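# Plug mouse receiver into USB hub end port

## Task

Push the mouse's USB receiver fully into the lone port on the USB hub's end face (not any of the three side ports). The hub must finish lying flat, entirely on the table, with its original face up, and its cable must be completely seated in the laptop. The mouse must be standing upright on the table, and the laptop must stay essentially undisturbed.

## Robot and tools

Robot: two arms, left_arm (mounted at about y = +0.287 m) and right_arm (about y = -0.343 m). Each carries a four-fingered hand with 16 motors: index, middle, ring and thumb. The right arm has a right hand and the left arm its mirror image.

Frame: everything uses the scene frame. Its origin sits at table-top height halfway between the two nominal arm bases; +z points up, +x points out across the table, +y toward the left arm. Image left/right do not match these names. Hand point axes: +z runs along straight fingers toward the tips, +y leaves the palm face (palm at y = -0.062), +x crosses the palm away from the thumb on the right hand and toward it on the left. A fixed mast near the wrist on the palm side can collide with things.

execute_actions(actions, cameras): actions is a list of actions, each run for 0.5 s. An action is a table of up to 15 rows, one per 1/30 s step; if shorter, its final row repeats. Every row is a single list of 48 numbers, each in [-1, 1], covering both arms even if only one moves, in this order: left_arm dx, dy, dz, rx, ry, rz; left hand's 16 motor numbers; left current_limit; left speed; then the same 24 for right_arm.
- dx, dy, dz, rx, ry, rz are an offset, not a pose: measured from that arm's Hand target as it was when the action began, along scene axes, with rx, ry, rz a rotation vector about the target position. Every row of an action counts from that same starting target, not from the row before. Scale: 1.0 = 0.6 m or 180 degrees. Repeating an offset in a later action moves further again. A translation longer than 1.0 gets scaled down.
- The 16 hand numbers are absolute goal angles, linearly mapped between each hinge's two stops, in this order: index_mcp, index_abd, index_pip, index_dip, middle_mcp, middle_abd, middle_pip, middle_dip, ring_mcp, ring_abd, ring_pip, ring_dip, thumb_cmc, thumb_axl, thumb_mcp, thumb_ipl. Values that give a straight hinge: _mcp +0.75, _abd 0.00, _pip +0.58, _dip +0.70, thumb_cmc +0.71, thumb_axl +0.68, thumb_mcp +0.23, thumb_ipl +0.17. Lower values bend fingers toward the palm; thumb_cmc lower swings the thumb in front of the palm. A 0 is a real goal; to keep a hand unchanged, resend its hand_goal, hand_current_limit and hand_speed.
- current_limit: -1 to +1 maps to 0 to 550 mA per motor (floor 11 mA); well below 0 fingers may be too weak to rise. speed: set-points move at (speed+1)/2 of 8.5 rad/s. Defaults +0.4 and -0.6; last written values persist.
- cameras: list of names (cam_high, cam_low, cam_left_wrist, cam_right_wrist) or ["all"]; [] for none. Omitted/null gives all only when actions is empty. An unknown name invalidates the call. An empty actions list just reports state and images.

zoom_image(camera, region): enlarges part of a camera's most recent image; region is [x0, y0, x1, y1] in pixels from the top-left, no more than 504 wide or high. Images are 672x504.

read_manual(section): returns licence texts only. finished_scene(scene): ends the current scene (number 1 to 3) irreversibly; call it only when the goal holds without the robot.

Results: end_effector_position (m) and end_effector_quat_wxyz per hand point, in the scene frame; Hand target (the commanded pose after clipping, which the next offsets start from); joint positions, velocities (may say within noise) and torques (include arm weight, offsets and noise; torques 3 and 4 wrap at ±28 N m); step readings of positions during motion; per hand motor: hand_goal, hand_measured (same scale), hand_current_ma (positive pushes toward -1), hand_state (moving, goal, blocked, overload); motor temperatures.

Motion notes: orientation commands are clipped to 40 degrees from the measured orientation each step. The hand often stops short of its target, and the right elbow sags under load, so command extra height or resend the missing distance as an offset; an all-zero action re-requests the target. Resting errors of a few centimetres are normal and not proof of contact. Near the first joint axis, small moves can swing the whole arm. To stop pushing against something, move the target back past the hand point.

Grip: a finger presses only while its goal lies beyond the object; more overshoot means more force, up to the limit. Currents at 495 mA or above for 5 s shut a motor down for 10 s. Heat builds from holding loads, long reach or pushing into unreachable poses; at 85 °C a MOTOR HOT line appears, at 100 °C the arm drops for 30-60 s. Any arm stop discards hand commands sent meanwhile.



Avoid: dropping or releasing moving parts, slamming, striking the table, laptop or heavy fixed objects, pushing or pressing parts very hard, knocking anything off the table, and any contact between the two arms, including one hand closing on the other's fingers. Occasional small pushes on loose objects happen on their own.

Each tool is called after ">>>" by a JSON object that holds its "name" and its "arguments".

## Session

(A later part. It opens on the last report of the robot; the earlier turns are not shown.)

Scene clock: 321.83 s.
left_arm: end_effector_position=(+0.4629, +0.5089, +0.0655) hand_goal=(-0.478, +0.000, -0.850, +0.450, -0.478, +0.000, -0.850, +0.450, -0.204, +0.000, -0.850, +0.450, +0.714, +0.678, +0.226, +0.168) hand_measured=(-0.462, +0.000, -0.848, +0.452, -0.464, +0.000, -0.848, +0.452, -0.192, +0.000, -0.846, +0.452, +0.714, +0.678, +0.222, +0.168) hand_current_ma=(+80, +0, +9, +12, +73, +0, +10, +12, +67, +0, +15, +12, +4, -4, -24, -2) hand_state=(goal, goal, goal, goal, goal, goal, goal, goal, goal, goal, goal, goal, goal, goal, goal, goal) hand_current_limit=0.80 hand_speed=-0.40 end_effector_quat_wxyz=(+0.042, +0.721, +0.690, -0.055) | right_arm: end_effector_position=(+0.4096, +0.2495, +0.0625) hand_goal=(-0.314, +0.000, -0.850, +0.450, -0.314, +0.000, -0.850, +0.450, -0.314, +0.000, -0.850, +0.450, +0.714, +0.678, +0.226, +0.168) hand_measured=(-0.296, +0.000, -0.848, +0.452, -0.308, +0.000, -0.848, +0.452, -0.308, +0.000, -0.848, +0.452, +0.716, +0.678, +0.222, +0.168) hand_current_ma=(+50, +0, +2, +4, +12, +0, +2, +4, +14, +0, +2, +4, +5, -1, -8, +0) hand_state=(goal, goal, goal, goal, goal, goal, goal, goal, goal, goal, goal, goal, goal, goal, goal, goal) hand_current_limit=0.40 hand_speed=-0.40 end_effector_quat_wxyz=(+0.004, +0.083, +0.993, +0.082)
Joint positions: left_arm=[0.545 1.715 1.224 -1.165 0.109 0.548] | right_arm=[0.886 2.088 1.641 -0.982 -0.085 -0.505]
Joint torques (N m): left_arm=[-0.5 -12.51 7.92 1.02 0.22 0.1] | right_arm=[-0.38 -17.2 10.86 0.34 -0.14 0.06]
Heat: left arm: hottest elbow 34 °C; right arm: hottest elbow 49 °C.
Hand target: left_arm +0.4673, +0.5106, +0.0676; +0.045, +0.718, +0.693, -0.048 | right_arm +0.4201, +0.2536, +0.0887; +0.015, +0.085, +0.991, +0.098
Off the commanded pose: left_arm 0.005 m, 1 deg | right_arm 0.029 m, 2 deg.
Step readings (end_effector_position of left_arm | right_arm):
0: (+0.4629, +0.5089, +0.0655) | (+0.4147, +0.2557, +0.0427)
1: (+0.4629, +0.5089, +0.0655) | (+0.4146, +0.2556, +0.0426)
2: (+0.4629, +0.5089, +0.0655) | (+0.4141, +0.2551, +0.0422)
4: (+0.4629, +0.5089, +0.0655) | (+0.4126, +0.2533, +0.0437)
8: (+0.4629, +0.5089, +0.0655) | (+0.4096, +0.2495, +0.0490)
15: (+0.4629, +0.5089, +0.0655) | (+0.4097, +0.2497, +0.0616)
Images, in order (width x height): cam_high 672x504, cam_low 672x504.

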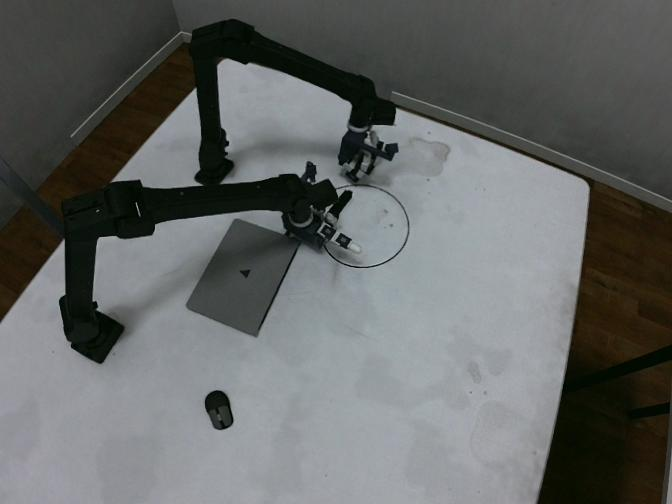

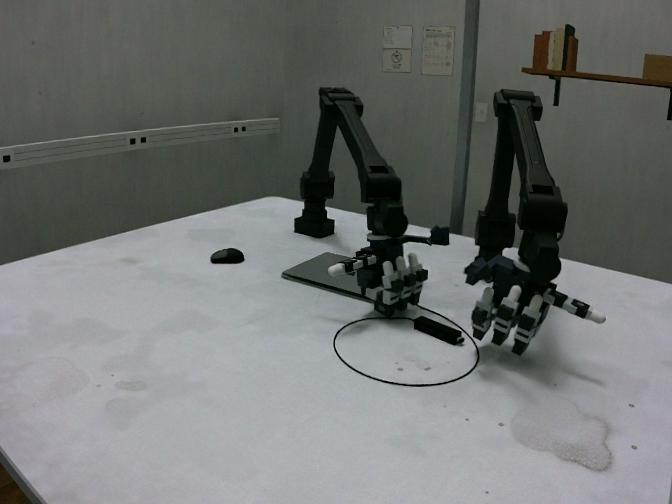

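>>> {"name": "zoom_image", "arguments": {"camera": "cam_low", "region": [340, 230, 520, 365]}}

>>> {"name": "zoom_image", "arguments": {"camera": "cam_high", "region": [270, 140, 410, 270]}}

Scaled by 2.800 from the camera's 672x504 image, which has a finer 960x720 frame.

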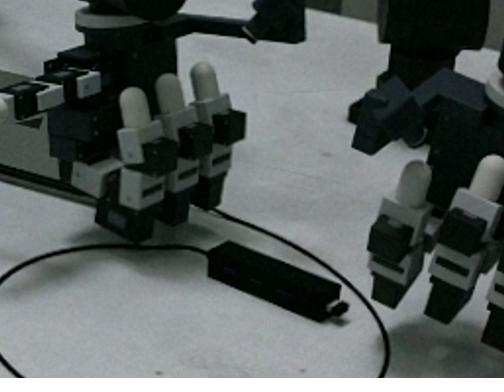

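Scaled by 3.600 from the camera's 672x504 image, which has a finer 960x720 frame.

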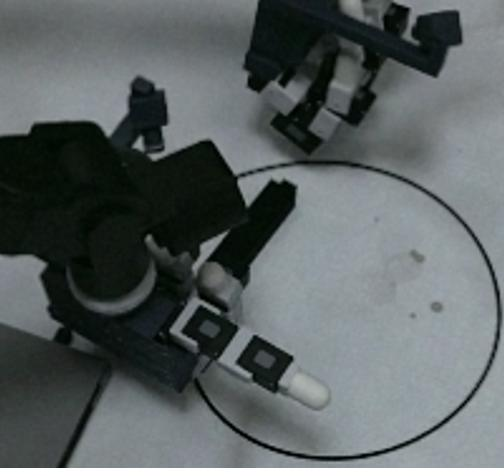

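>>> {"name": "execute_actions", "arguments": {"actions": [], "cameras": ["cam_left_wrist","cam_right_wrist"]}}

Scene clock: 351.00 s.
left_arm: end_effector_position=(+0.4629, +0.5089, +0.0655) hand_goal=(-0.478, +0.000, -0.850, +0.450, -0.478, +0.000, -0.850, +0.450, -0.204, +0.000, -0.850, +0.450, +0.714, +0.678, +0.226, +0.168) hand_measured=(-0.462, +0.000, -0.848, +0.452, -0.464, +0.000, -0.848, +0.452, -0.192, +0.000, -0.846, +0.452, +0.714, +0.678, +0.222, +0.168) hand_current_ma=(+80, +0, +9, +12, +73, +0, +10, +12, +67, +0, +15, +12, +4, -4, -24, -2) hand_state=(goal, goal, goal, goal, goal, goal, goal, goal, goal, goal, goal, goal, goal, goal, goal, goal) hand_current_limit=0.80 hand_speed=-0.40 end_effector_quat_wxyz=(+0.042, +0.721, +0.690, -0.055) | right_arm: end_effector_position=(+0.4096, +0.2495, +0.0625) hand_goal=(-0.314, +0.000, -0.850, +0.450, -0.314, +0.000, -0.850, +0.450, -0.314, +0.000, -0.850, +0.450, +0.714, +0.678, +0.226, +0.168) hand_measured=(-0.296, +0.000, -0.848, +0.452, -0.308, +0.000, -0.848, +0.452, -0.308, +0.000, -0.848, +0.452, +0.716, +0.678, +0.222, +0.168) hand_current_ma=(+50, +0, +2, +4, +12, +0, +2, +4, +14, +0, +2, +4, +5, -1, -8, +0) hand_state=(goal, goal, goal, goal, goal, goal, goal, goal, goal, goal, goal, goal, goal, goal, goal, goal) hand_current_limit=0.40 hand_speed=-0.40 end_effector_quat_wxyz=(+0.004, +0.083, +0.993, +0.082)
Joint positions: left_arm=[0.545 1.715 1.224 -1.165 0.109 0.548] | right_arm=[0.886 2.088 1.641 -0.982 -0.085 -0.505]
Joint velocities: within noise
Joint torques (N m): left_arm=[-0.38 -12.45 7.95 1.05 0.23 0.09] | right_arm=[-0.44 -17.67 10.76 0.32 -0.14 0.06]
Motor temperatures (°C): left_arm=[26 32 33 25 23 24] | right_arm=[23 35 48 25 22 24]
Heat: left arm: hottest elbow 33 °C; right arm: hottest elbow 48 °C.
Hand target: left_arm +0.4673, +0.5106, +0.0676; +0.045, +0.718, +0.693, -0.048 | right_arm +0.4201, +0.2536, +0.0887; +0.015, +0.085, +0.991, +0.098
Off the commanded pose: left_arm 0.005 m, 1 deg | right_arm 0.029 m, 2 deg.
camera_calibration:
cam_left_wrist: T_world_to_cam=[[-0.684543, -0.716285, 0.135416, 0.639767], [-0.468296, 0.574461, 0.671337, -0.168918], [-0.558659, 0.396144, -0.728676, 0.231142], [0, 0, 0, 1]] pos_world=[0.487974, 0.463727, 0.195195]
cam_right_wrist: T_world_to_cam=[[0.867607, 0.482721, 0.119329, -0.45407], [0.320889, -0.726848, 0.607225, -0.0347646], [0.379854, -0.488541, -0.785518, 0.137981], [0, 0, 0, 1]] pos_world=[0.352697, 0.26133, 0.18368]
Images, in order (width x height): cam_left_wrist 672x504, cam_right_wrist 672x504.

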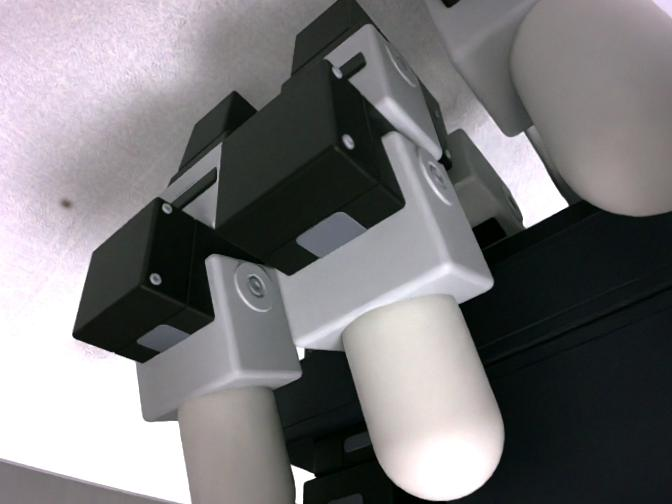

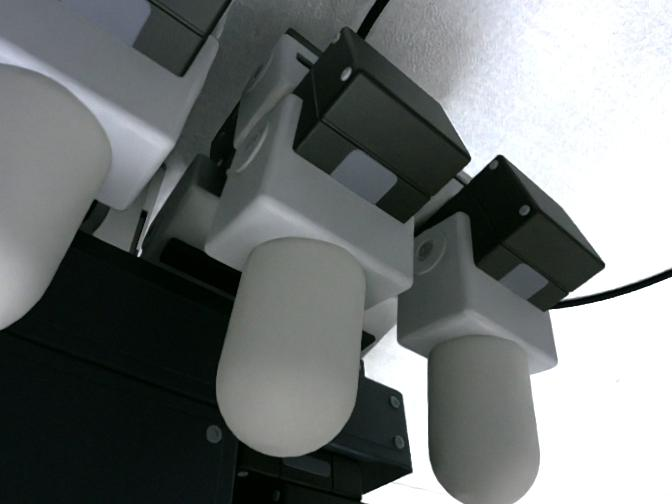

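>>> {"name": "execute_actions", "arguments": {"actions": [[[0,0,0.19,0,0,0,-0.479,0,-0.85,0.45,-0.479,0,-0.85,0.45,-0.205,0,-0.85,0.45,0.714,0.678,0.226,0.168,0.8,-0.4,0,0,0,0,0,0,-0.315,0,-0.85,0.45,-0.315,0,-0.85,0.45,-0.315,0,-0.85,0.45,0.714,0.678,0.226,0.168,0.4,-0.4]]], "cameras": ["cam_left_wrist"]}}

Scene clock: 357.67 s.
left_arm: end_effector_position=(+0.4582, +0.5064, +0.1732) hand_goal=(-0.478, +0.000, -0.850, +0.450, -0.478, +0.000, -0.850, +0.450, -0.204, +0.000, -0.850, +0.450, +0.714, +0.678, +0.226, +0.168) hand_measured=(-0.462, +0.000, -0.848, +0.452, -0.464, +0.000, -0.848, +0.452, -0.192, +0.000, -0.846, +0.452, +0.714, +0.678, +0.222, +0.168) hand_current_ma=(+80, +0, +9, +12, +73, +0, +10, +12, +67, +0, +15, +12, +3, -4, -25, -2) hand_state=(goal, goal, goal, goal, goal, goal, goal, goal, goal, goal, goal, goal, goal, goal, goal, goal) hand_current_limit=0.80 hand_speed=-0.40 end_effector_quat_wxyz=(+0.043, +0.721, +0.690, -0.052) | right_arm: end_effector_position=(+0.4096, +0.2495, +0.0625) hand_goal=(-0.314, +0.000, -0.850, +0.450, -0.314, +0.000, -0.850, +0.450, -0.314, +0.000, -0.850, +0.450, +0.714, +0.678, +0.226, +0.168) hand_measured=(-0.296, +0.000, -0.848, +0.452, -0.308, +0.000, -0.848, +0.452, -0.308, +0.000, -0.848, +0.452, +0.716, +0.678, +0.222, +0.168) hand_current_ma=(+50, +0, +2, +4, +12, +0, +2, +4, +14, +0, +2, +4, +5, -1, -8, +0) hand_state=(goal, goal, goal, goal, goal, goal, goal, goal, goal, goal, goal, goal, goal, goal, goal, goal) hand_current_limit=0.40 hand_speed=-0.40 end_effector_quat_wxyz=(+0.004, +0.083, +0.993, +0.082)
Joint positions: left_arm=[0.545 1.6 1.377 -1.426 0.109 0.548] | right_arm=[0.886 2.088 1.641 -0.982 -0.085 -0.505]
Joint torques (N m): left_arm=[-0.26 -10.4 11.55 -0.1 0.21 0.1] | right_arm=[-0.5 -17.61 10.74 0.32 -0.14 0.06]
Heat: left arm: hottest elbow 33 °C; right arm: hottest elbow 48 °C.
Hand target: left_arm +0.4672, +0.5107, +0.1815; +0.045, +0.718, +0.693, -0.048 | right_arm +0.4201, +0.2536, +0.0887; +0.015, +0.085, +0.991, +0.098
Off the commanded pose: left_arm 0.013 m, 1 deg | right_arm 0.029 m, 2 deg.
Step readings (end_effector_position of left_arm | right_arm):
0: (+0.4629, +0.5089, +0.0655) | (+0.4096, +0.2495, +0.0625)
1: (+0.4626, +0.5088, +0.0654) | (+0.4096, +0.2495, +0.0625)
2: (+0.4603, +0.5076, +0.0660) | (+0.4096, +0.2495, +0.0625)
4: (+0.4520, +0.5030, +0.0727) | (+0.4096, +0.2495, +0.0625)
8: (+0.4481, +0.5008, +0.1126) | (+0.4096, +0.2495, +0.0625)
15: (+0.4606, +0.5076, +0.1733) | (+0.4096, +0.2495, +0.0625)
camera_calibration:
cam_left_wrist: T_world_to_cam=[[-0.685068, -0.717002, 0.128801, 0.621851], [-0.472863, 0.572175, 0.670087, -0.238497], [-0.554151, 0.39815, -0.731022, 0.305416], [0, 0, 0, 1]] pos_world=[0.48248, 0.460729, 0.302984]
Images, in order (width x height): cam_left_wrist 672x504.

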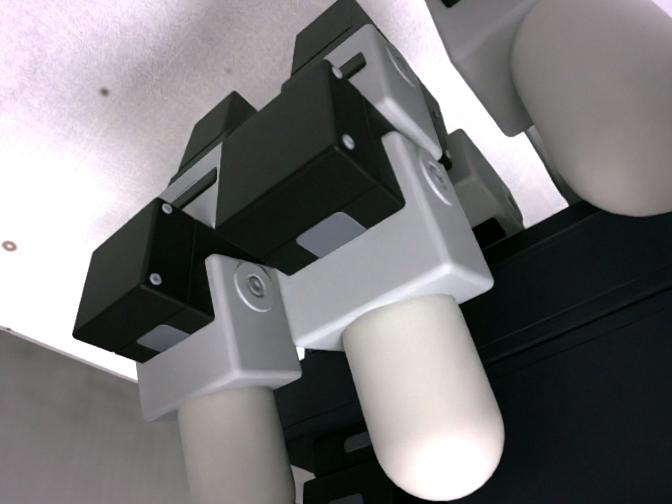

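>>> {"name": "execute_actions", "arguments": {"actions": [[[0.13,-0.11,0.02,0,0,0,-0.479,0,-0.85,0.45,-0.479,0,-0.85,0.45,-0.205,0,-0.85,0.45,0.714,0.678,0.226,0.168,0.8,-0.4,0,0,0,0,0,0,-0.315,0,-0.85,0.45,-0.315,0,-0.85,0.45,-0.315,0,-0.85,0.45,0.714,0.678,0.226,0.168,0.4,-0.4]]], "cameras": ["cam_left_wrist"]}}

Scene clock: 378.00 s.
left_arm: end_effector_position=(+0.5329, +0.4349, +0.1831) hand_goal=(-0.478, +0.000, -0.850, +0.450, -0.478, +0.000, -0.850, +0.450, -0.204, +0.000, -0.850, +0.450, +0.714, +0.678, +0.226, +0.168) hand_measured=(-0.462, +0.000, -0.848, +0.452, -0.464, +0.000, -0.848, +0.452, -0.192, +0.000, -0.846, +0.452, +0.714, +0.678, +0.222, +0.168) hand_current_ma=(+80, +0, +9, +12, +73, +0, +10, +12, +67, +0, +15, +12, +2, -4, -25, -2) hand_state=(goal, goal, goal, goal, goal, goal, goal, goal, goal, goal, goal, goal, goal, goal, goal, goal) hand_current_limit=0.80 hand_speed=-0.40 end_effector_quat_wxyz=(+0.043, +0.726, +0.684, -0.055) | right_arm: end_effector_position=(+0.4096, +0.2495, +0.0625) hand_goal=(-0.314, +0.000, -0.850, +0.450, -0.314, +0.000, -0.850, +0.450, -0.314, +0.000, -0.850, +0.450, +0.714, +0.678, +0.226, +0.168) hand_measured=(-0.296, +0.000, -0.848, +0.452, -0.308, +0.000, -0.848, +0.452, -0.308, +0.000, -0.848, +0.452, +0.716, +0.678, +0.222, +0.168) hand_current_ma=(+50, +0, +2, +4, +12, +0, +2, +4, +14, +0, +2, +4, +5, -1, -8, +0) hand_state=(goal, goal, goal, goal, goal, goal, goal, goal, goal, goal, goal, goal, goal, goal, goal, goal) hand_current_limit=0.40 hand_speed=-0.40 end_effector_quat_wxyz=(+0.004, +0.083, +0.993, +0.082)
Joint positions: left_arm=[0.354 1.7 1.531 -1.464 0.126 0.371] | right_arm=[0.886 2.088 1.641 -0.982 -0.085 -0.505]
Joint torques (N m): left_arm=[0.5 -11.81 12.67 -0.05 -0.09 0.05] | right_arm=[-0.56 -17.67 10.77 0.31 -0.14 0.06]
Heat: left arm: hottest elbow 34 °C; right arm: hottest elbow 47 °C.
Hand target: left_arm +0.5452, +0.4447, +0.1935; +0.045, +0.718, +0.693, -0.048 | right_arm +0.4201, +0.2536, +0.0887; +0.015, +0.085, +0.991, +0.098
Off the commanded pose: left_arm 0.019 m, 2 deg | right_arm 0.029 m, 2 deg.
Step readings (end_effector_position of left_arm | right_arm):
0: (+0.4582, +0.5064, +0.1732) | (+0.4096, +0.2495, +0.0625)
1: (+0.4587, +0.5057, +0.1734) | (+0.4096, +0.2495, +0.0625)
2: (+0.4606, +0.5035, +0.1738) | (+0.4096, +0.2495, +0.0625)
4: (+0.4732, +0.4930, +0.1766) | (+0.4096, +0.2495, +0.0625)
8: (+0.5138, +0.4493, +0.1850) | (+0.4096, +0.2495, +0.0625)
15: (+0.5344, +0.4262, +0.1840) | (+0.4096, +0.2495, +0.0625)
camera_calibration:
cam_left_wrist: T_world_to_cam=[[-0.695042, -0.706079, 0.135534, 0.619874], [-0.462143, 0.583162, 0.668092, -0.179057], [-0.550764, 0.401716, -0.731631, 0.379261], [0, 0, 0, 1]] pos_world=[0.556972, 0.389744, 0.313091]
Images, in order (width x height): cam_left_wrist 672x504.

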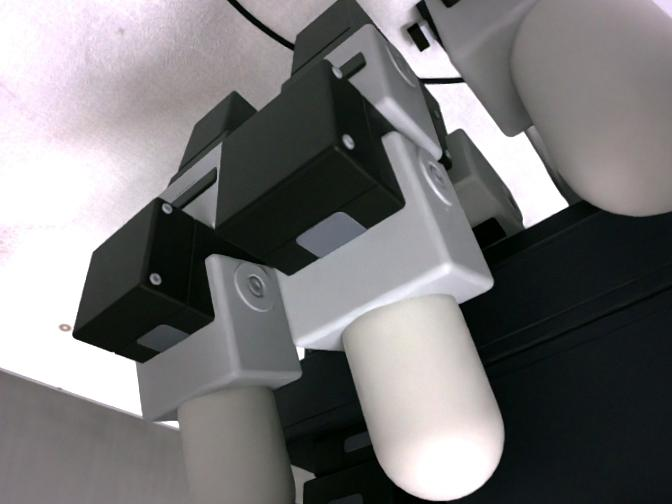

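>>> {"name": "zoom_image", "arguments": {"camera": "cam_left_wrist", "region": [340, 0, 500, 120]}}

Scaled by 3.150 from the camera's 672x504 image, which has a finer 960x720 frame.

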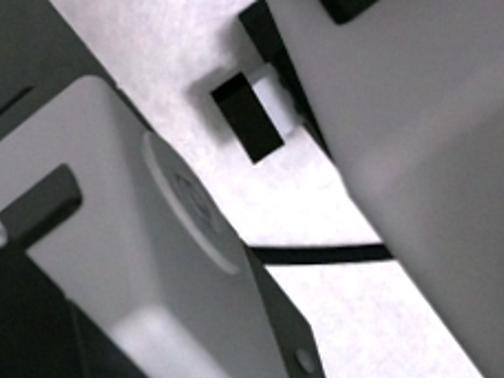

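>>> {"name": "execute_actions", "arguments": {"actions": [[[0,0,0,0,0,0,-0.479,0,-0.85,0.45,-0.479,0,-0.85,0.45,-0.205,0,-0.85,0.45,0.714,0.678,0.226,0.168,0.8,-0.4,-0.003,0.04,-0.02,0,0,0.0195,-0.315,0,-0.85,0.45,-0.315,0,-0.85,0.45,-0.315,0,-0.85,0.45,0.714,0.678,0.226,0.168,0.4,-0.4]],[[0,0,0,0,0,0,-0.479,0,-0.85,0.45,-0.479,0,-0.85,0.45,-0.205,0,-0.85,0.45,0.714,0.678,0.226,0.168,0.8,-0.4,0,0.02,-0.01,0,0,0,-0.315,0,-0.85,0.45,-0.315,0,-0.85,0.45,-0.315,0,-0.85,0.45,0.714,0.678,0.226,0.168,0.4,-0.4]]], "cameras": ["cam_high","cam_low","cam_left_wrist"]}}

>>> {"name": "zoom_image", "arguments": {"camera": "cam_high", "region": [270, 140, 410, 270]}}

>>> {"name": "zoom_image", "arguments": {"camera": "cam_low", "region": [340, 230, 520, 365]}}

Scene clock: 450.50 s.
left_arm: end_effector_position=(+0.5329, +0.4350, +0.1831) hand_goal=(-0.478, +0.000, -0.850, +0.450, -0.478, +0.000, -0.850, +0.450, -0.204, +0.000, -0.850, +0.450, +0.714, +0.678, +0.226, +0.168) hand_measured=(-0.462, +0.000, -0.848, +0.452, -0.464, +0.000, -0.848, +0.452, -0.192, +0.000, -0.846, +0.452, +0.714, +0.678, +0.222, +0.168) hand_current_ma=(+80, +0, +9, +12, +73, +0, +10, +12, +67, +0, +15, +12, +2, -4, -25, -2) hand_state=(goal, goal, goal, goal, goal, goal, goal, goal, goal, goal, goal, goal, goal, goal, goal, goal) hand_current_limit=0.80 hand_speed=-0.40 end_effector_quat_wxyz=(+0.043, +0.725, +0.685, -0.055) | right_arm: end_effector_position=(+0.4076, +0.2686, +0.0456) hand_goal=(-0.314, +0.000, -0.850, +0.450, -0.314, +0.000, -0.850, +0.450, -0.314, +0.000, -0.850, +0.450, +0.714, +0.678, +0.226, +0.168) hand_measured=(-0.296, +0.000, -0.848, +0.452, -0.308, +0.000, -0.848, +0.452, -0.308, +0.000, -0.848, +0.452, +0.716, +0.678, +0.222, +0.168) hand_current_ma=(+50, +0, +2, +4, +13, +0, +2, +4, +14, +0, +2, +4, +5, -1, -8, +0) hand_state=(goal, goal, goal, goal, goal, goal, goal, goal, goal, goal, goal, goal, goal, goal, goal, goal) hand_current_limit=0.40 hand_speed=-0.40 end_effector_quat_wxyz=(-0.002, +0.059, +0.995, +0.078)
Joint positions: left_arm=[0.354 1.7 1.531 -1.464 0.126 0.37] | right_arm=[0.899 2.151 1.706 -0.999 -0.091 -0.541]
Joint torques (N m): left_arm=[0.44 -11.69 12.9 -0.13 -0.1 0.04] | right_arm=[0.56 -16.38 14.12 0.27 -0.16 0.07]
Motor temperatures (°C): left_arm=[26 33 40 25 23 24] | right_arm=[23 36 47 25 22 24]
Heat: left arm: hottest elbow 40 °C; right arm: hottest elbow 47 °C.
Hand target: left_arm +0.5452, +0.4447, +0.1935; +0.045, +0.718, +0.693, -0.048 | right_arm +0.4185, +0.2895, +0.0708; +0.012, +0.054, +0.994, +0.099
Off the commanded pose: left_arm 0.019 m, 2 deg | right_arm 0.035 m, 3 deg.
Step readings (end_effector_position of left_arm | right_arm):
0: (+0.5329, +0.4349, +0.1831) | (+0.4096, +0.2495, +0.0625)
1: (+0.5329, +0.4349, +0.1831) | (+0.4096, +0.2495, +0.0625)
2: (+0.5329, +0.4349, +0.1831) | (+0.4092, +0.2495, +0.0624)
4: (+0.5329, +0.4349, +0.1831) | (+0.4082, +0.2500, +0.0617)
8: (+0.5329, +0.4350, +0.1831) | (+0.4098, +0.2545, +0.0583)
15: (+0.5329, +0.4350, +0.1831) | (+0.4087, +0.2549, +0.0488)
16: (+0.5329, +0.4350, +0.1831) | (+0.4087, +0.2549, +0.0484)
17: (+0.5329, +0.4350, +0.1831) | (+0.4086, +0.2552, +0.0479)
19: (+0.5329, +0.4350, +0.1831) | (+0.4097, +0.2580, +0.0482)
23: (+0.5329, +0.4350, +0.1831) | (+0.4107, +0.2651, +0.0486)
30: (+0.5329, +0.4350, +0.1831) | (+0.4080, +0.2686, +0.0461)
camera_calibration:
cam_left_wrist: T_world_to_cam=[[-0.693962, -0.707124, 0.13562, 0.619723], [-0.462913, 0.582448, 0.668182, -0.178435], [-0.551479, 0.400913, -0.731533, 0.379902], [0, 0, 0, 1]] pos_world=[0.556972, 0.389842, 0.313092]
Images, in order (width x height): cam_high 672x504, cam_low 672x504, cam_left_wrist 672x504.

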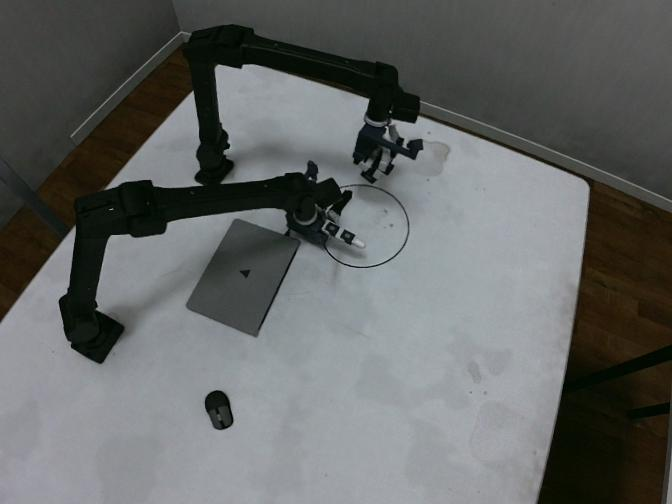

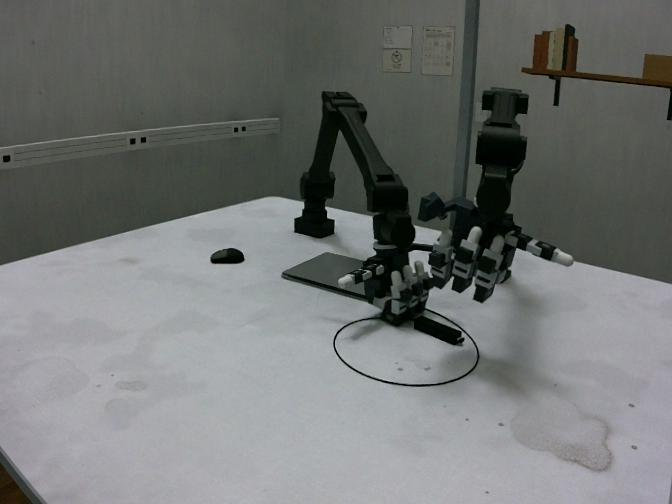

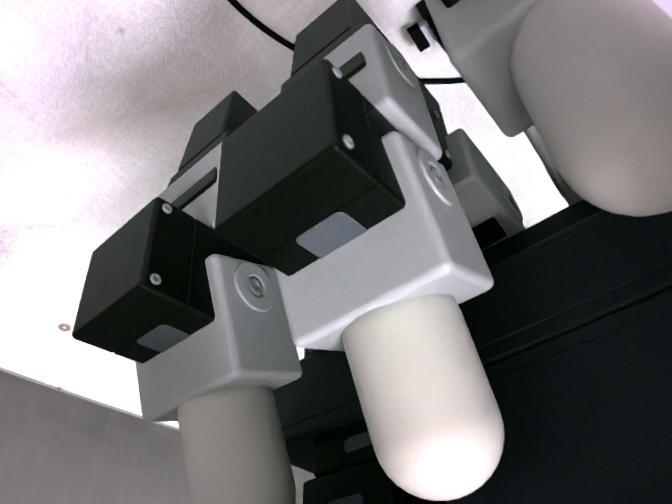

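Scaled by 3.600 from the camera's 672x504 image, which has a finer 960x720 frame.

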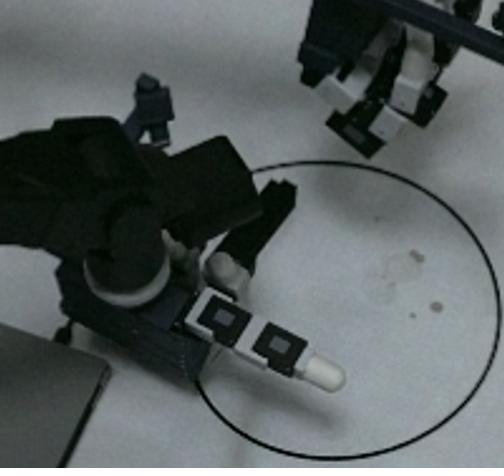

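Scaled by 2.800 from the camera's 672x504 image, which has a finer 960x720 frame.

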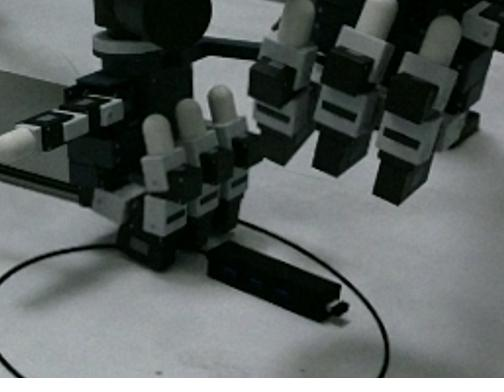

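>>> {"name": "execute_actions", "arguments": {"actions": [[[0,0,0,0,0,0,-0.479,0,-0.85,0.45,-0.479,0,-0.85,0.45,-0.205,0,-0.85,0.45,0.714,0.678,0.226,0.168,0.8,-0.4,0.003,0.04,0.003,0,0,0,-0.315,0,-0.85,0.45,-0.315,0,-0.85,0.45,-0.315,0,-0.85,0.45,0.714,0.678,0.226,0.168,0.4,-0.4]],[[0,0,0,0,0,0,-0.479,0,-0.85,0.45,-0.479,0,-0.85,0.45,-0.205,0,-0.85,0.45,0.714,0.678,0.226,0.168,0.8,-0.4,0.003,0.04,0,0,0,0,-0.315,0,-0.85,0.45,-0.315,0,-0.85,0.45,-0.315,0,-0.85,0.45,0.714,0.678,0.226,0.168,0.4,-0.4]]], "cameras": ["cam_high","cam_low","cam_left_wrist"]}}

>>> {"name": "zoom_image", "arguments": {"camera": "cam_high", "region": [270, 140, 410, 270]}}

>>> {"name": "zoom_image", "arguments": {"camera": "cam_low", "region": [340, 230, 520, 365]}}

Scene clock: 462.87 s.
left_arm: end_effector_position=(+0.5329, +0.4350, +0.1831) hand_goal=(-0.478, +0.000, -0.850, +0.450, -0.478, +0.000, -0.850, +0.450, -0.204, +0.000, -0.850, +0.450, +0.714, +0.678, +0.226, +0.168) hand_measured=(-0.462, +0.000, -0.848, +0.452, -0.464, +0.000, -0.848, +0.452, -0.192, +0.000, -0.846, +0.452, +0.714, +0.678, +0.222, +0.168) hand_current_ma=(+80, +0, +9, +12, +73, +0, +10, +12, +67, +0, +15, +12, +2, -4, -25, -2) hand_state=(goal, goal, goal, goal, goal, goal, goal, goal, goal, goal, goal, goal, goal, goal, goal, goal) hand_current_limit=0.80 hand_speed=-0.40 end_effector_quat_wxyz=(+0.043, +0.725, +0.685, -0.055) | right_arm: end_effector_position=(+0.4122, +0.3171, +0.0462) hand_goal=(-0.314, +0.000, -0.850, +0.450, -0.314, +0.000, -0.850, +0.450, -0.314, +0.000, -0.850, +0.450, +0.714, +0.678, +0.226, +0.168) hand_measured=(-0.296, +0.000, -0.848, +0.452, -0.308, +0.000, -0.848, +0.452, -0.308, +0.000, -0.848, +0.452, +0.716, +0.678, +0.222, +0.168) hand_current_ma=(+50, +0, +2, +4, +15, +0, +2, +4, +14, +0, +2, +4, +5, -1, -8, +0) hand_state=(goal, goal, goal, goal, goal, goal, goal, goal, goal, goal, goal, goal, goal, goal, goal, goal) hand_current_limit=0.40 hand_speed=-0.40 end_effector_quat_wxyz=(-0.002, +0.054, +0.995, +0.078)
Joint positions: left_arm=[0.354 1.7 1.531 -1.464 0.126 0.37] | right_arm=[0.936 2.259 1.902 -1.084 -0.088 -0.515]
Joint torques (N m): left_arm=[0.26 -11.58 12.89 -0.17 -0.1 0.03] | right_arm=[0.56 -17.73 14.58 0.28 -0.01 0.2]
Heat: left arm: hottest elbow 40 °C; right arm: hottest elbow 47 °C.
Hand target: left_arm +0.5452, +0.4447, +0.1935; +0.045, +0.718, +0.693, -0.048 | right_arm +0.4221, +0.3376, +0.0729; +0.012, +0.054, +0.994, +0.099
Off the commanded pose: left_arm 0.019 m, 2 deg | right_arm 0.035 m, 3 deg.
Step readings (end_effector_position of left_arm | right_arm):
0: (+0.5329, +0.4350, +0.1831) | (+0.4079, +0.2689, +0.0461)
1: (+0.5329, +0.4350, +0.1831) | (+0.4078, +0.2693, +0.0463)
2: (+0.5329, +0.4350, +0.1831) | (+0.4080, +0.2699, +0.0464)
4: (+0.5329, +0.4350, +0.1831) | (+0.4103, +0.2747, +0.0474)
8: (+0.5329, +0.4350, +0.1831) | (+0.4127, +0.2876, +0.0496)
15: (+0.5329, +0.4350, +0.1831) | (+0.4074, +0.2947, +0.0480)
16: (+0.5329, +0.4350, +0.1831) | (+0.4073, +0.2951, +0.0479)
17: (+0.5329, +0.4350, +0.1831) | (+0.4072, +0.2961, +0.0479)
19: (+0.5329, +0.4350, +0.1831) | (+0.4087, +0.3017, +0.0481)
23: (+0.5329, +0.4350, +0.1831) | (+0.4141, +0.3122, +0.0486)
30: (+0.5329, +0.4350, +0.1831) | (+0.4121, +0.3167, +0.0460)
camera_calibration:
cam_left_wrist: T_world_to_cam=[[-0.693962, -0.707124, 0.13562, 0.619723], [-0.462913, 0.582448, 0.668182, -0.178435], [-0.551479, 0.400913, -0.731533, 0.379902], [0, 0, 0, 1]] pos_world=[0.556972, 0.389842, 0.313092]
Images, in order (width x height): cam_high 672x504, cam_low 672x504, cam_left_wrist 672x504.

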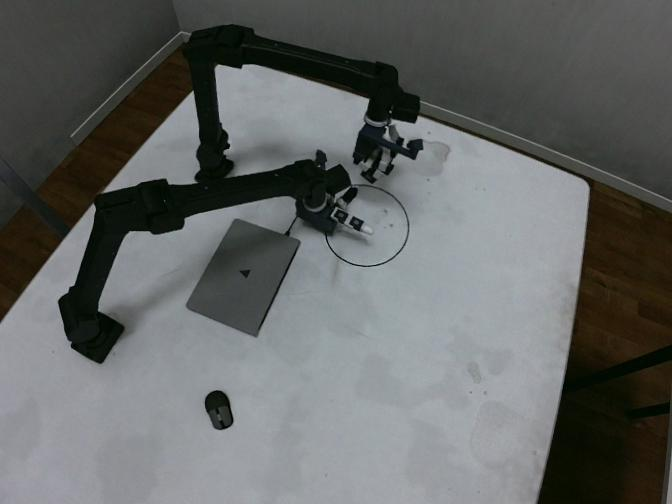

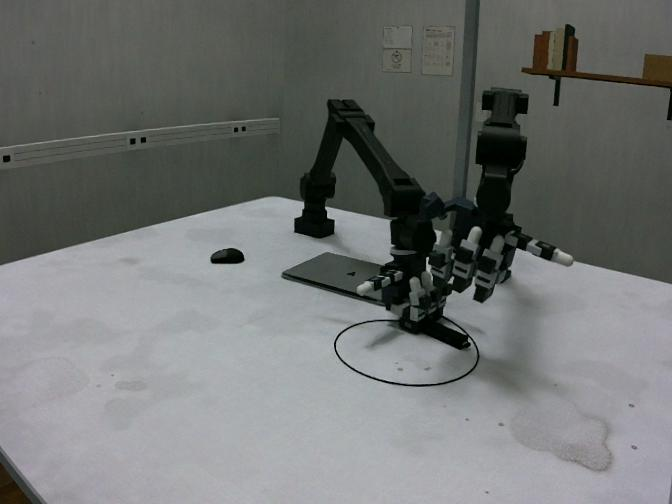

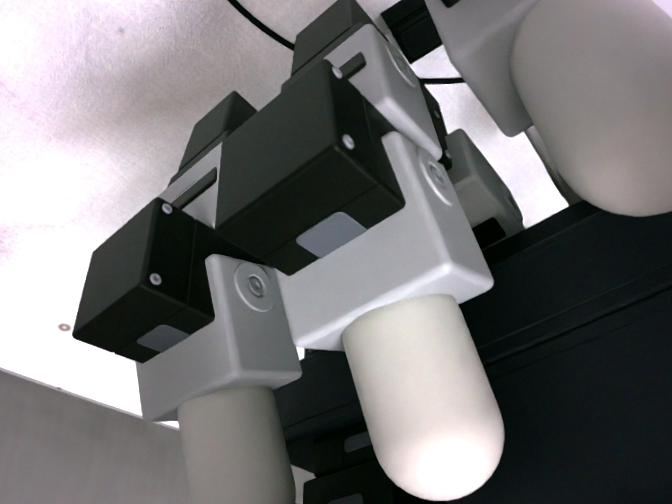

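Scaled by 3.600 from the camera's 672x504 image, which has a finer 960x720 frame.

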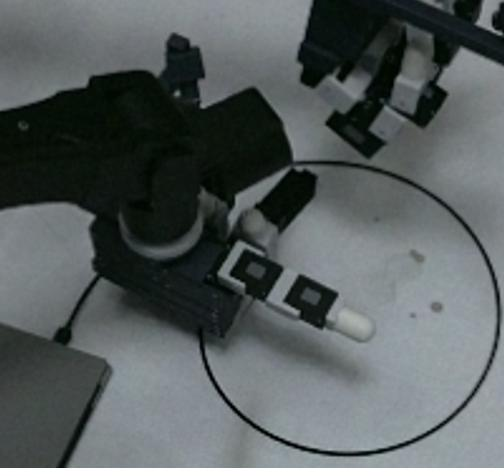

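Scaled by 2.800 from the camera's 672x504 image, which has a finer 960x720 frame.

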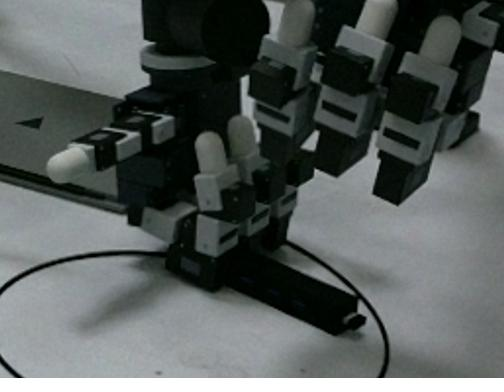

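>>> {"name": "execute_actions", "arguments": {"actions": [[[0,0,0,0,0,0,-0.479,0,-0.85,0.45,-0.479,0,-0.85,0.45,-0.205,0,-0.85,0.45,0.714,0.678,0.226,0.168,0.8,-0.4,0,-0.017,0.037,0.052,-0.0055,0,-0.21,0,-0.85,0.45,-0.21,0,-0.85,0.45,-0.21,0,-0.85,0.45,0.714,0.678,0.226,0.168,0.4,-0.4]],[[0,0,0,0,0,0,-0.479,0,-0.85,0.45,-0.479,0,-0.85,0.45,-0.205,0,-0.85,0.45,0.714,0.678,0.226,0.168,0.8,-0.4,0,0,0,0.052,-0.0055,0,-0.1075,0,-0.85,0.45,-0.1075,0,-0.85,0.45,-0.1075,0,-0.85,0.45,0.714,0.678,0.226,0.168,0.4,-0.4]]], "cameras": ["cam_high","cam_low"]}}

>>> {"name": "zoom_image", "arguments": {"camera": "cam_high", "region": [270, 140, 410, 270]}}

>>> {"name": "zoom_image", "arguments": {"camera": "cam_low", "region": [380, 270, 500, 360]}}

Scene clock: 497.80 s.
left_arm: end_effector_position=(+0.5329, +0.4350, +0.1831) hand_goal=(-0.478, +0.000, -0.850, +0.450, -0.478, +0.000, -0.850, +0.450, -0.204, +0.000, -0.850, +0.450, +0.714, +0.678, +0.226, +0.168) hand_measured=(-0.462, +0.000, -0.848, +0.452, -0.464, +0.000, -0.848, +0.452, -0.192, +0.000, -0.846, +0.452, +0.714, +0.678, +0.222, +0.168) hand_current_ma=(+80, +0, +9, +12, +73, +0, +10, +12, +67, +0, +15, +12, +2, -4, -25, -2) hand_state=(goal, goal, goal, goal, goal, goal, goal, goal, goal, goal, goal, goal, goal, goal, goal, goal) hand_current_limit=0.80 hand_speed=-0.40 end_effector_quat_wxyz=(+0.043, +0.725, +0.685, -0.055) | right_arm: end_effector_position=(+0.4178, +0.3303, +0.0865) hand_goal=(-0.108, +0.000, -0.850, +0.450, -0.108, +0.000, -0.850, +0.450, -0.108, +0.000, -0.850, +0.450, +0.714, +0.678, +0.226, +0.168) hand_measured=(-0.102, +0.000, -0.848, +0.452, -0.116, +0.000, -0.848, +0.452, -0.102, +0.000, -0.848, +0.452, +0.716, +0.678, +0.222, +0.168) hand_current_ma=(+13, +0, +2, +4, -21, +0, +2, +4, +12, +0, +2, +4, +5, -1, -8, +0) hand_state=(goal, goal, goal, goal, goal, goal, goal, goal, goal, goal, goal, goal, goal, goal, goal, goal) hand_current_limit=0.40 hand_speed=-0.40 end_effector_quat_wxyz=(+0.015, +0.047, +0.966, +0.252)
Joint positions: left_arm=[0.354 1.7 1.531 -1.464 0.126 0.37] | right_arm=[0.906 2.147 1.657 -0.634 -0.258 -0.502]
Joint torques (N m): left_arm=[0.32 -11.52 12.86 -0.16 -0.11 0.03] | right_arm=[-0.26 -18.08 8.02 1.63 -0.25 0.18]
Heat: left arm: hottest elbow 41 °C; right arm: hottest elbow 47 °C.
Hand target: left_arm +0.5452, +0.4447, +0.1935; +0.045, +0.718, +0.693, -0.048 | right_arm +0.4220, +0.3273, +0.0949; +0.020, +0.054, +0.964, +0.260
Off the commanded pose: left_arm 0.019 m, 2 deg | right_arm 0.010 m, 1 deg.
Step readings (end_effector_position of left_arm | right_arm):
0: (+0.5329, +0.4350, +0.1831) | (+0.4123, +0.3172, +0.0464)
1: (+0.5329, +0.4350, +0.1831) | (+0.4120, +0.3175, +0.0465)
2: (+0.5329, +0.4350, +0.1831) | (+0.4113, +0.3204, +0.0481)
4: (+0.5329, +0.4350, +0.1831) | (+0.4117, +0.3266, +0.0532)
8: (+0.5329, +0.4350, +0.1831) | (+0.4097, +0.3270, +0.0629)
15: (+0.5329, +0.4350, +0.1831) | (+0.4147, +0.3288, +0.0781)
16: (+0.5329, +0.4350, +0.1831) | (+0.4145, +0.3292, +0.0783)
17: (+0.5329, +0.4350, +0.1831) | (+0.4141, +0.3305, +0.0797)
19: (+0.5329, +0.4350, +0.1831) | (+0.4138, +0.3310, +0.0841)
23: (+0.5329, +0.4350, +0.1831) | (+0.4133, +0.3289, +0.0855)
30: (+0.5329, +0.4350, +0.1831) | (+0.4173, +0.3300, +0.0864)
Images, in order (width x height): cam_high 672x504, cam_low 672x504.

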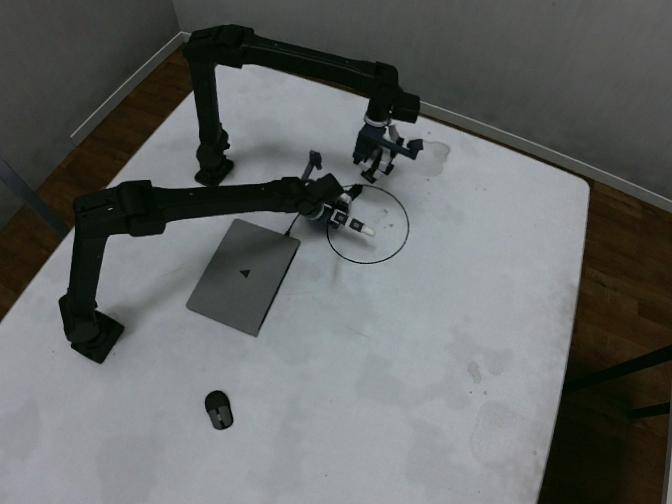

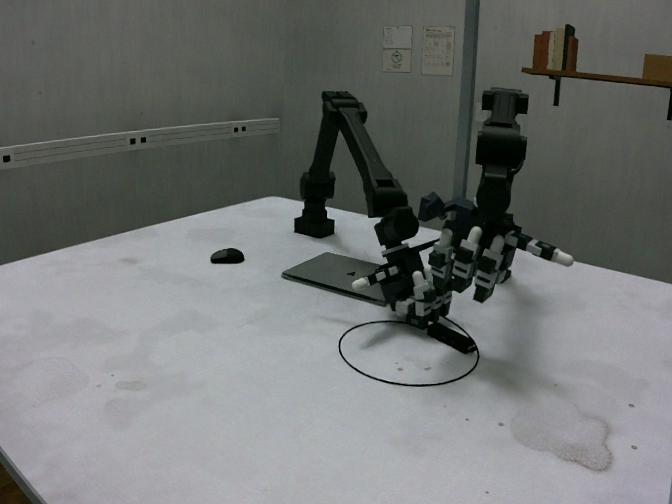

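Scaled by 3.600 from the camera's 672x504 image, which has a finer 960x720 frame.

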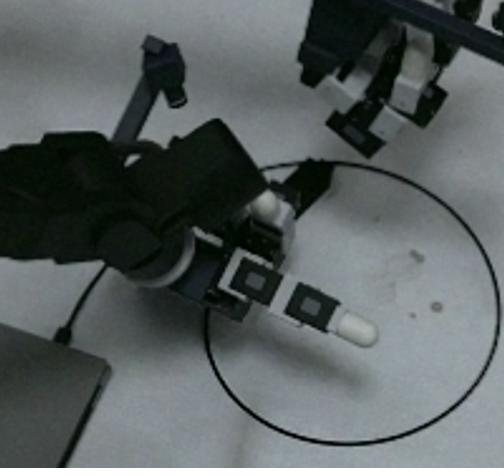

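Scaled by 4.200 from the camera's 672x504 image, which has a finer 960x720 frame.

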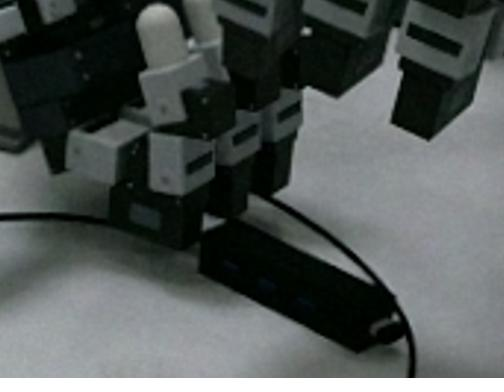

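>>> {"name": "execute_actions", "arguments": {"actions": [[[0,0,0,0,0,0,-0.479,0,-0.85,0.45,-0.479,0,-0.85,0.45,-0.205,0,-0.85,0.45,0.714,0.678,0.226,0.168,0.8,-0.4,-0.015,-0.035,0,0,0,-0.056,-0.1075,0,-0.85,0.45,-0.1075,0,-0.85,0.45,-0.1075,0,-0.85,0.45,0.714,0.678,0.226,0.168,0.4,-0.4]],[[0,0,0,0,0,0,-0.479,0,-0.85,0.45,-0.479,0,-0.85,0.45,-0.205,0,-0.85,0.45,0.714,0.678,0.226,0.168,0.8,-0.4,0,0,-0.022,0,0,0,-0.1075,0,-0.85,0.45,-0.1075,0,-0.85,0.45,-0.1075,0,-0.85,0.45,0.714,0.678,0.226,0.168,0.4,-0.4]]], "cameras": ["cam_high","cam_low","cam_left_wrist"]}}

>>> {"name": "zoom_image", "arguments": {"camera": "cam_high", "region": [290, 150, 410, 260]}}

>>> {"name": "zoom_image", "arguments": {"camera": "cam_low", "region": [380, 270, 500, 360]}}

Scene clock: 541.33 s.
left_arm: end_effector_position=(+0.5329, +0.4350, +0.1831) hand_goal=(-0.478, +0.000, -0.850, +0.450, -0.478, +0.000, -0.850, +0.450, -0.204, +0.000, -0.850, +0.450, +0.714, +0.678, +0.226, +0.168) hand_measured=(-0.462, +0.000, -0.848, +0.452, -0.464, +0.000, -0.848, +0.452, -0.192, +0.000, -0.846, +0.452, +0.714, +0.678, +0.222, +0.168) hand_current_ma=(+80, +0, +9, +12, +73, +0, +10, +12, +67, +0, +15, +12, +2, -4, -25, -2) hand_state=(goal, goal, goal, goal, goal, goal, goal, goal, goal, goal, goal, goal, goal, goal, goal, goal) hand_current_limit=0.80 hand_speed=-0.40 end_effector_quat_wxyz=(+0.043, +0.725, +0.685, -0.055) | right_arm: end_effector_position=(+0.4141, +0.3027, +0.0704) hand_goal=(-0.108, +0.000, -0.850, +0.450, -0.108, +0.000, -0.850, +0.450, -0.108, +0.000, -0.850, +0.450, +0.714, +0.678, +0.226, +0.168) hand_measured=(-0.102, +0.000, -0.848, +0.452, -0.102, +0.000, -0.848, +0.452, -0.102, +0.000, -0.848, +0.452, +0.716, +0.678, +0.222, +0.168) hand_current_ma=(+13, +0, +2, +4, +13, +0, +2, +4, +13, +0, +2, +4, +5, -1, -8, +0) hand_state=(goal, goal, goal, goal, goal, goal, goal, goal, goal, goal, goal, goal, goal, goal, goal, goal) hand_current_limit=0.40 hand_speed=-0.40 end_effector_quat_wxyz=(+0.037, +0.138, +0.959, +0.245)
Joint positions: left_arm=[0.354 1.7 1.531 -1.464 0.126 0.37] | right_arm=[0.929 2.09 1.508 -0.512 -0.162 -0.31]
Joint torques (N m): left_arm=[0.32 -11.58 12.92 -0.12 -0.1 0.03] | right_arm=[0.44 -17.08 8.12 1.85 -0.02 0.16]
Heat: left arm: hottest elbow 41 °C; right arm: hottest elbow 45 °C.
Hand target: left_arm +0.5452, +0.4447, +0.1935; +0.045, +0.718, +0.693, -0.048 | right_arm +0.4129, +0.3063, +0.0814; +0.043, +0.138, +0.956, +0.257
Off the commanded pose: left_arm 0.019 m, 2 deg | right_arm 0.012 m, 2 deg.
Step readings (end_effector_position of left_arm | right_arm):
0: (+0.5329, +0.4350, +0.1831) | (+0.4179, +0.3303, +0.0865)
1: (+0.5329, +0.4350, +0.1831) | (+0.4181, +0.3297, +0.0857)
2: (+0.5329, +0.4350, +0.1831) | (+0.4200, +0.3271, +0.0853)
4: (+0.5329, +0.4350, +0.1831) | (+0.4205, +0.3177, +0.0828)
8: (+0.5329, +0.4350, +0.1831) | (+0.4148, +0.3008, +0.0729)
15: (+0.5329, +0.4350, +0.1831) | (+0.4127, +0.3009, +0.0695)
16: (+0.5329, +0.4350, +0.1831) | (+0.4129, +0.3010, +0.0696)
17: (+0.5329, +0.4350, +0.1831) | (+0.4133, +0.3012, +0.0698)
19: (+0.5329, +0.4350, +0.1831) | (+0.4133, +0.3025, +0.0706)
23: (+0.5329, +0.4350, +0.1831) | (+0.4136, +0.3028, +0.0704)
30: (+0.5329, +0.4350, +0.1831) | (+0.4140, +0.3027, +0.0704)
camera_calibration:
cam_left_wrist: T_world_to_cam=[[-0.693962, -0.707124, 0.13562, 0.619723], [-0.462913, 0.582448, 0.668182, -0.178435], [-0.551479, 0.400913, -0.731533, 0.379902], [0, 0, 0, 1]] pos_world=[0.556972, 0.389842, 0.313092]
Images, in order (width x height): cam_high 672x504, cam_low 672x504, cam_left_wrist 672x504.

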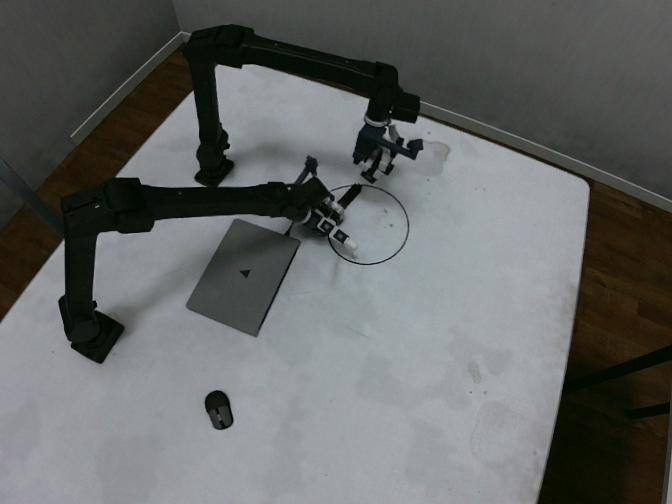

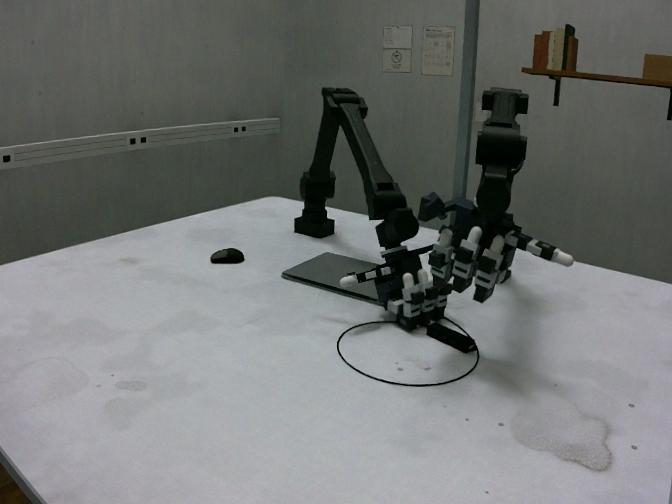

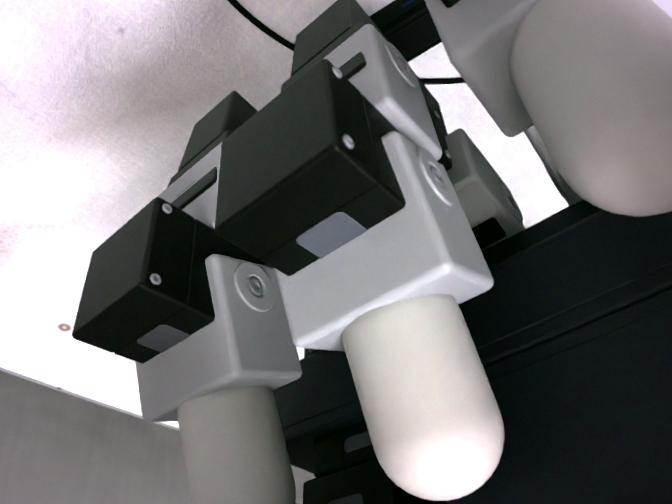

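Scaled by 4.200 from the camera's 672x504 image, which has a finer 960x720 frame.

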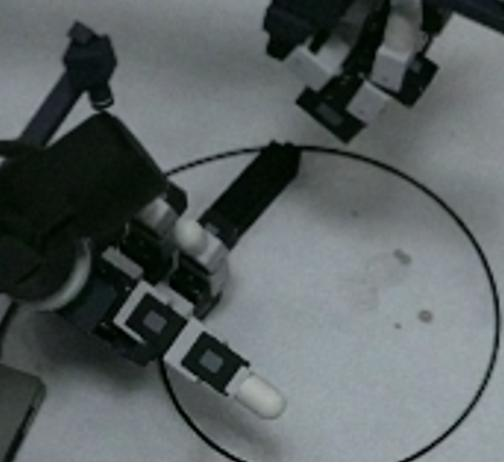

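Scaled by 4.200 from the camera's 672x504 image, which has a finer 960x720 frame.

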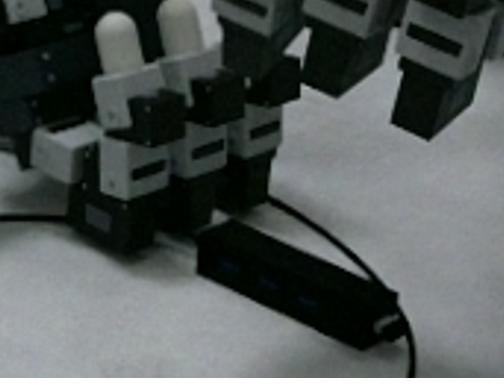

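>>> {"name": "execute_actions", "arguments": {"actions": [[[0,0,0,0,0,0,-0.479,0,-0.85,0.45,-0.479,0,-0.85,0.45,-0.205,0,-0.85,0.45,0.714,0.678,0.226,0.168,0.8,-0.4,0,0,-0.025,0,0,0.01,-0.1075,0,-0.85,0.45,-0.1075,0,-0.85,0.45,-0.1075,0,-0.85,0.45,0.714,0.678,0.226,0.168,0.4,-0.4]]], "cameras": ["cam_low"]}}

>>> {"name": "zoom_image", "arguments": {"camera": "cam_low", "region": [380, 270, 500, 360]}}

Scene clock: 561.57 s.
left_arm: end_effector_position=(+0.5329, +0.4350, +0.1831) hand_goal=(-0.478, +0.000, -0.850, +0.450, -0.478, +0.000, -0.850, +0.450, -0.204, +0.000, -0.850, +0.450, +0.714, +0.678, +0.226, +0.168) hand_measured=(-0.462, +0.000, -0.848, +0.452, -0.464, +0.000, -0.848, +0.452, -0.192, +0.000, -0.846, +0.452, +0.714, +0.678, +0.222, +0.168) hand_current_ma=(+80, +0, +9, +12, +73, +0, +10, +12, +67, +0, +15, +12, +2, -4, -25, -2) hand_state=(goal, goal, goal, goal, goal, goal, goal, goal, goal, goal, goal, goal, goal, goal, goal, goal) hand_current_limit=0.80 hand_speed=-0.40 end_effector_quat_wxyz=(+0.043, +0.725, +0.685, -0.055) | right_arm: end_effector_position=(+0.4127, +0.3070, +0.0693) hand_goal=(-0.108, +0.000, -0.850, +0.450, -0.108, +0.000, -0.850, +0.450, -0.108, +0.000, -0.850, +0.450, +0.714, +0.678, +0.226, +0.168) hand_measured=(-0.102, +0.000, -0.848, +0.452, -0.102, +0.000, -0.848, +0.452, -0.102, +0.000, -0.848, +0.452, +0.716, +0.678, +0.222, +0.168) hand_current_ma=(+13, +0, +2, +4, +13, +0, +2, +4, +13, +0, +2, +4, +5, -1, -8, +0) hand_state=(goal, goal, goal, goal, goal, goal, goal, goal, goal, goal, goal, goal, goal, goal, goal, goal) hand_current_limit=0.40 hand_speed=-0.40 end_effector_quat_wxyz=(+0.036, +0.128, +0.958, +0.254)
Joint positions: left_arm=[0.354 1.7 1.531 -1.464 0.126 0.37] | right_arm=[0.929 2.098 1.508 -0.491 -0.175 -0.326]
Joint torques (N m): left_arm=[0.38 -11.58 12.9 -0.1 -0.11 0.03] | right_arm=[-0.03 -15.79 7.8 1.94 -0.24 -0.02]
Heat: left arm: hottest elbow 42 °C; right arm: hottest elbow 45 °C.
Hand target: left_arm +0.5452, +0.4447, +0.1935; +0.045, +0.718, +0.693, -0.048 | right_arm +0.4129, +0.3063, +0.0666; +0.039, +0.123, +0.958, +0.258
Off the commanded pose: left_arm 0.019 m, 2 deg | right_arm 0.003 m, 1 deg.
Step readings (end_effector_position of left_arm | right_arm):
0: (+0.5329, +0.4350, +0.1831) | (+0.4142, +0.3028, +0.0705)
1: (+0.5329, +0.4350, +0.1831) | (+0.4142, +0.3028, +0.0705)
2: (+0.5329, +0.4350, +0.1831) | (+0.4143, +0.3032, +0.0710)
4: (+0.5329, +0.4350, +0.1831) | (+0.4140, +0.3046, +0.0723)
8: (+0.5329, +0.4350, +0.1831) | (+0.4136, +0.3067, +0.0739)
15: (+0.5329, +0.4350, +0.1831) | (+0.4130, +0.3071, +0.0708)
Images, in order (width x height): cam_low 672x504.

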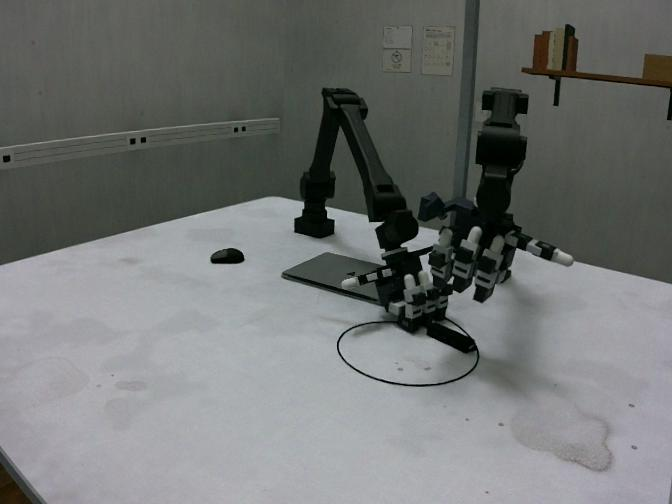

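Scaled by 4.200 from the camera's 672x504 image, which has a finer 960x720 frame.

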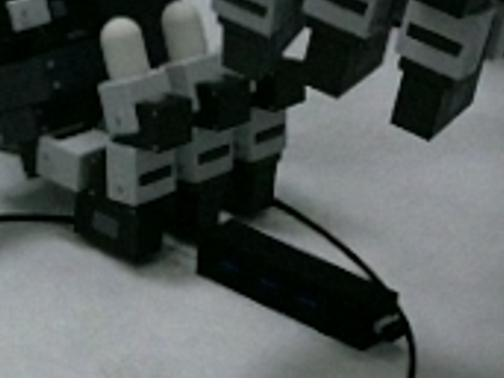

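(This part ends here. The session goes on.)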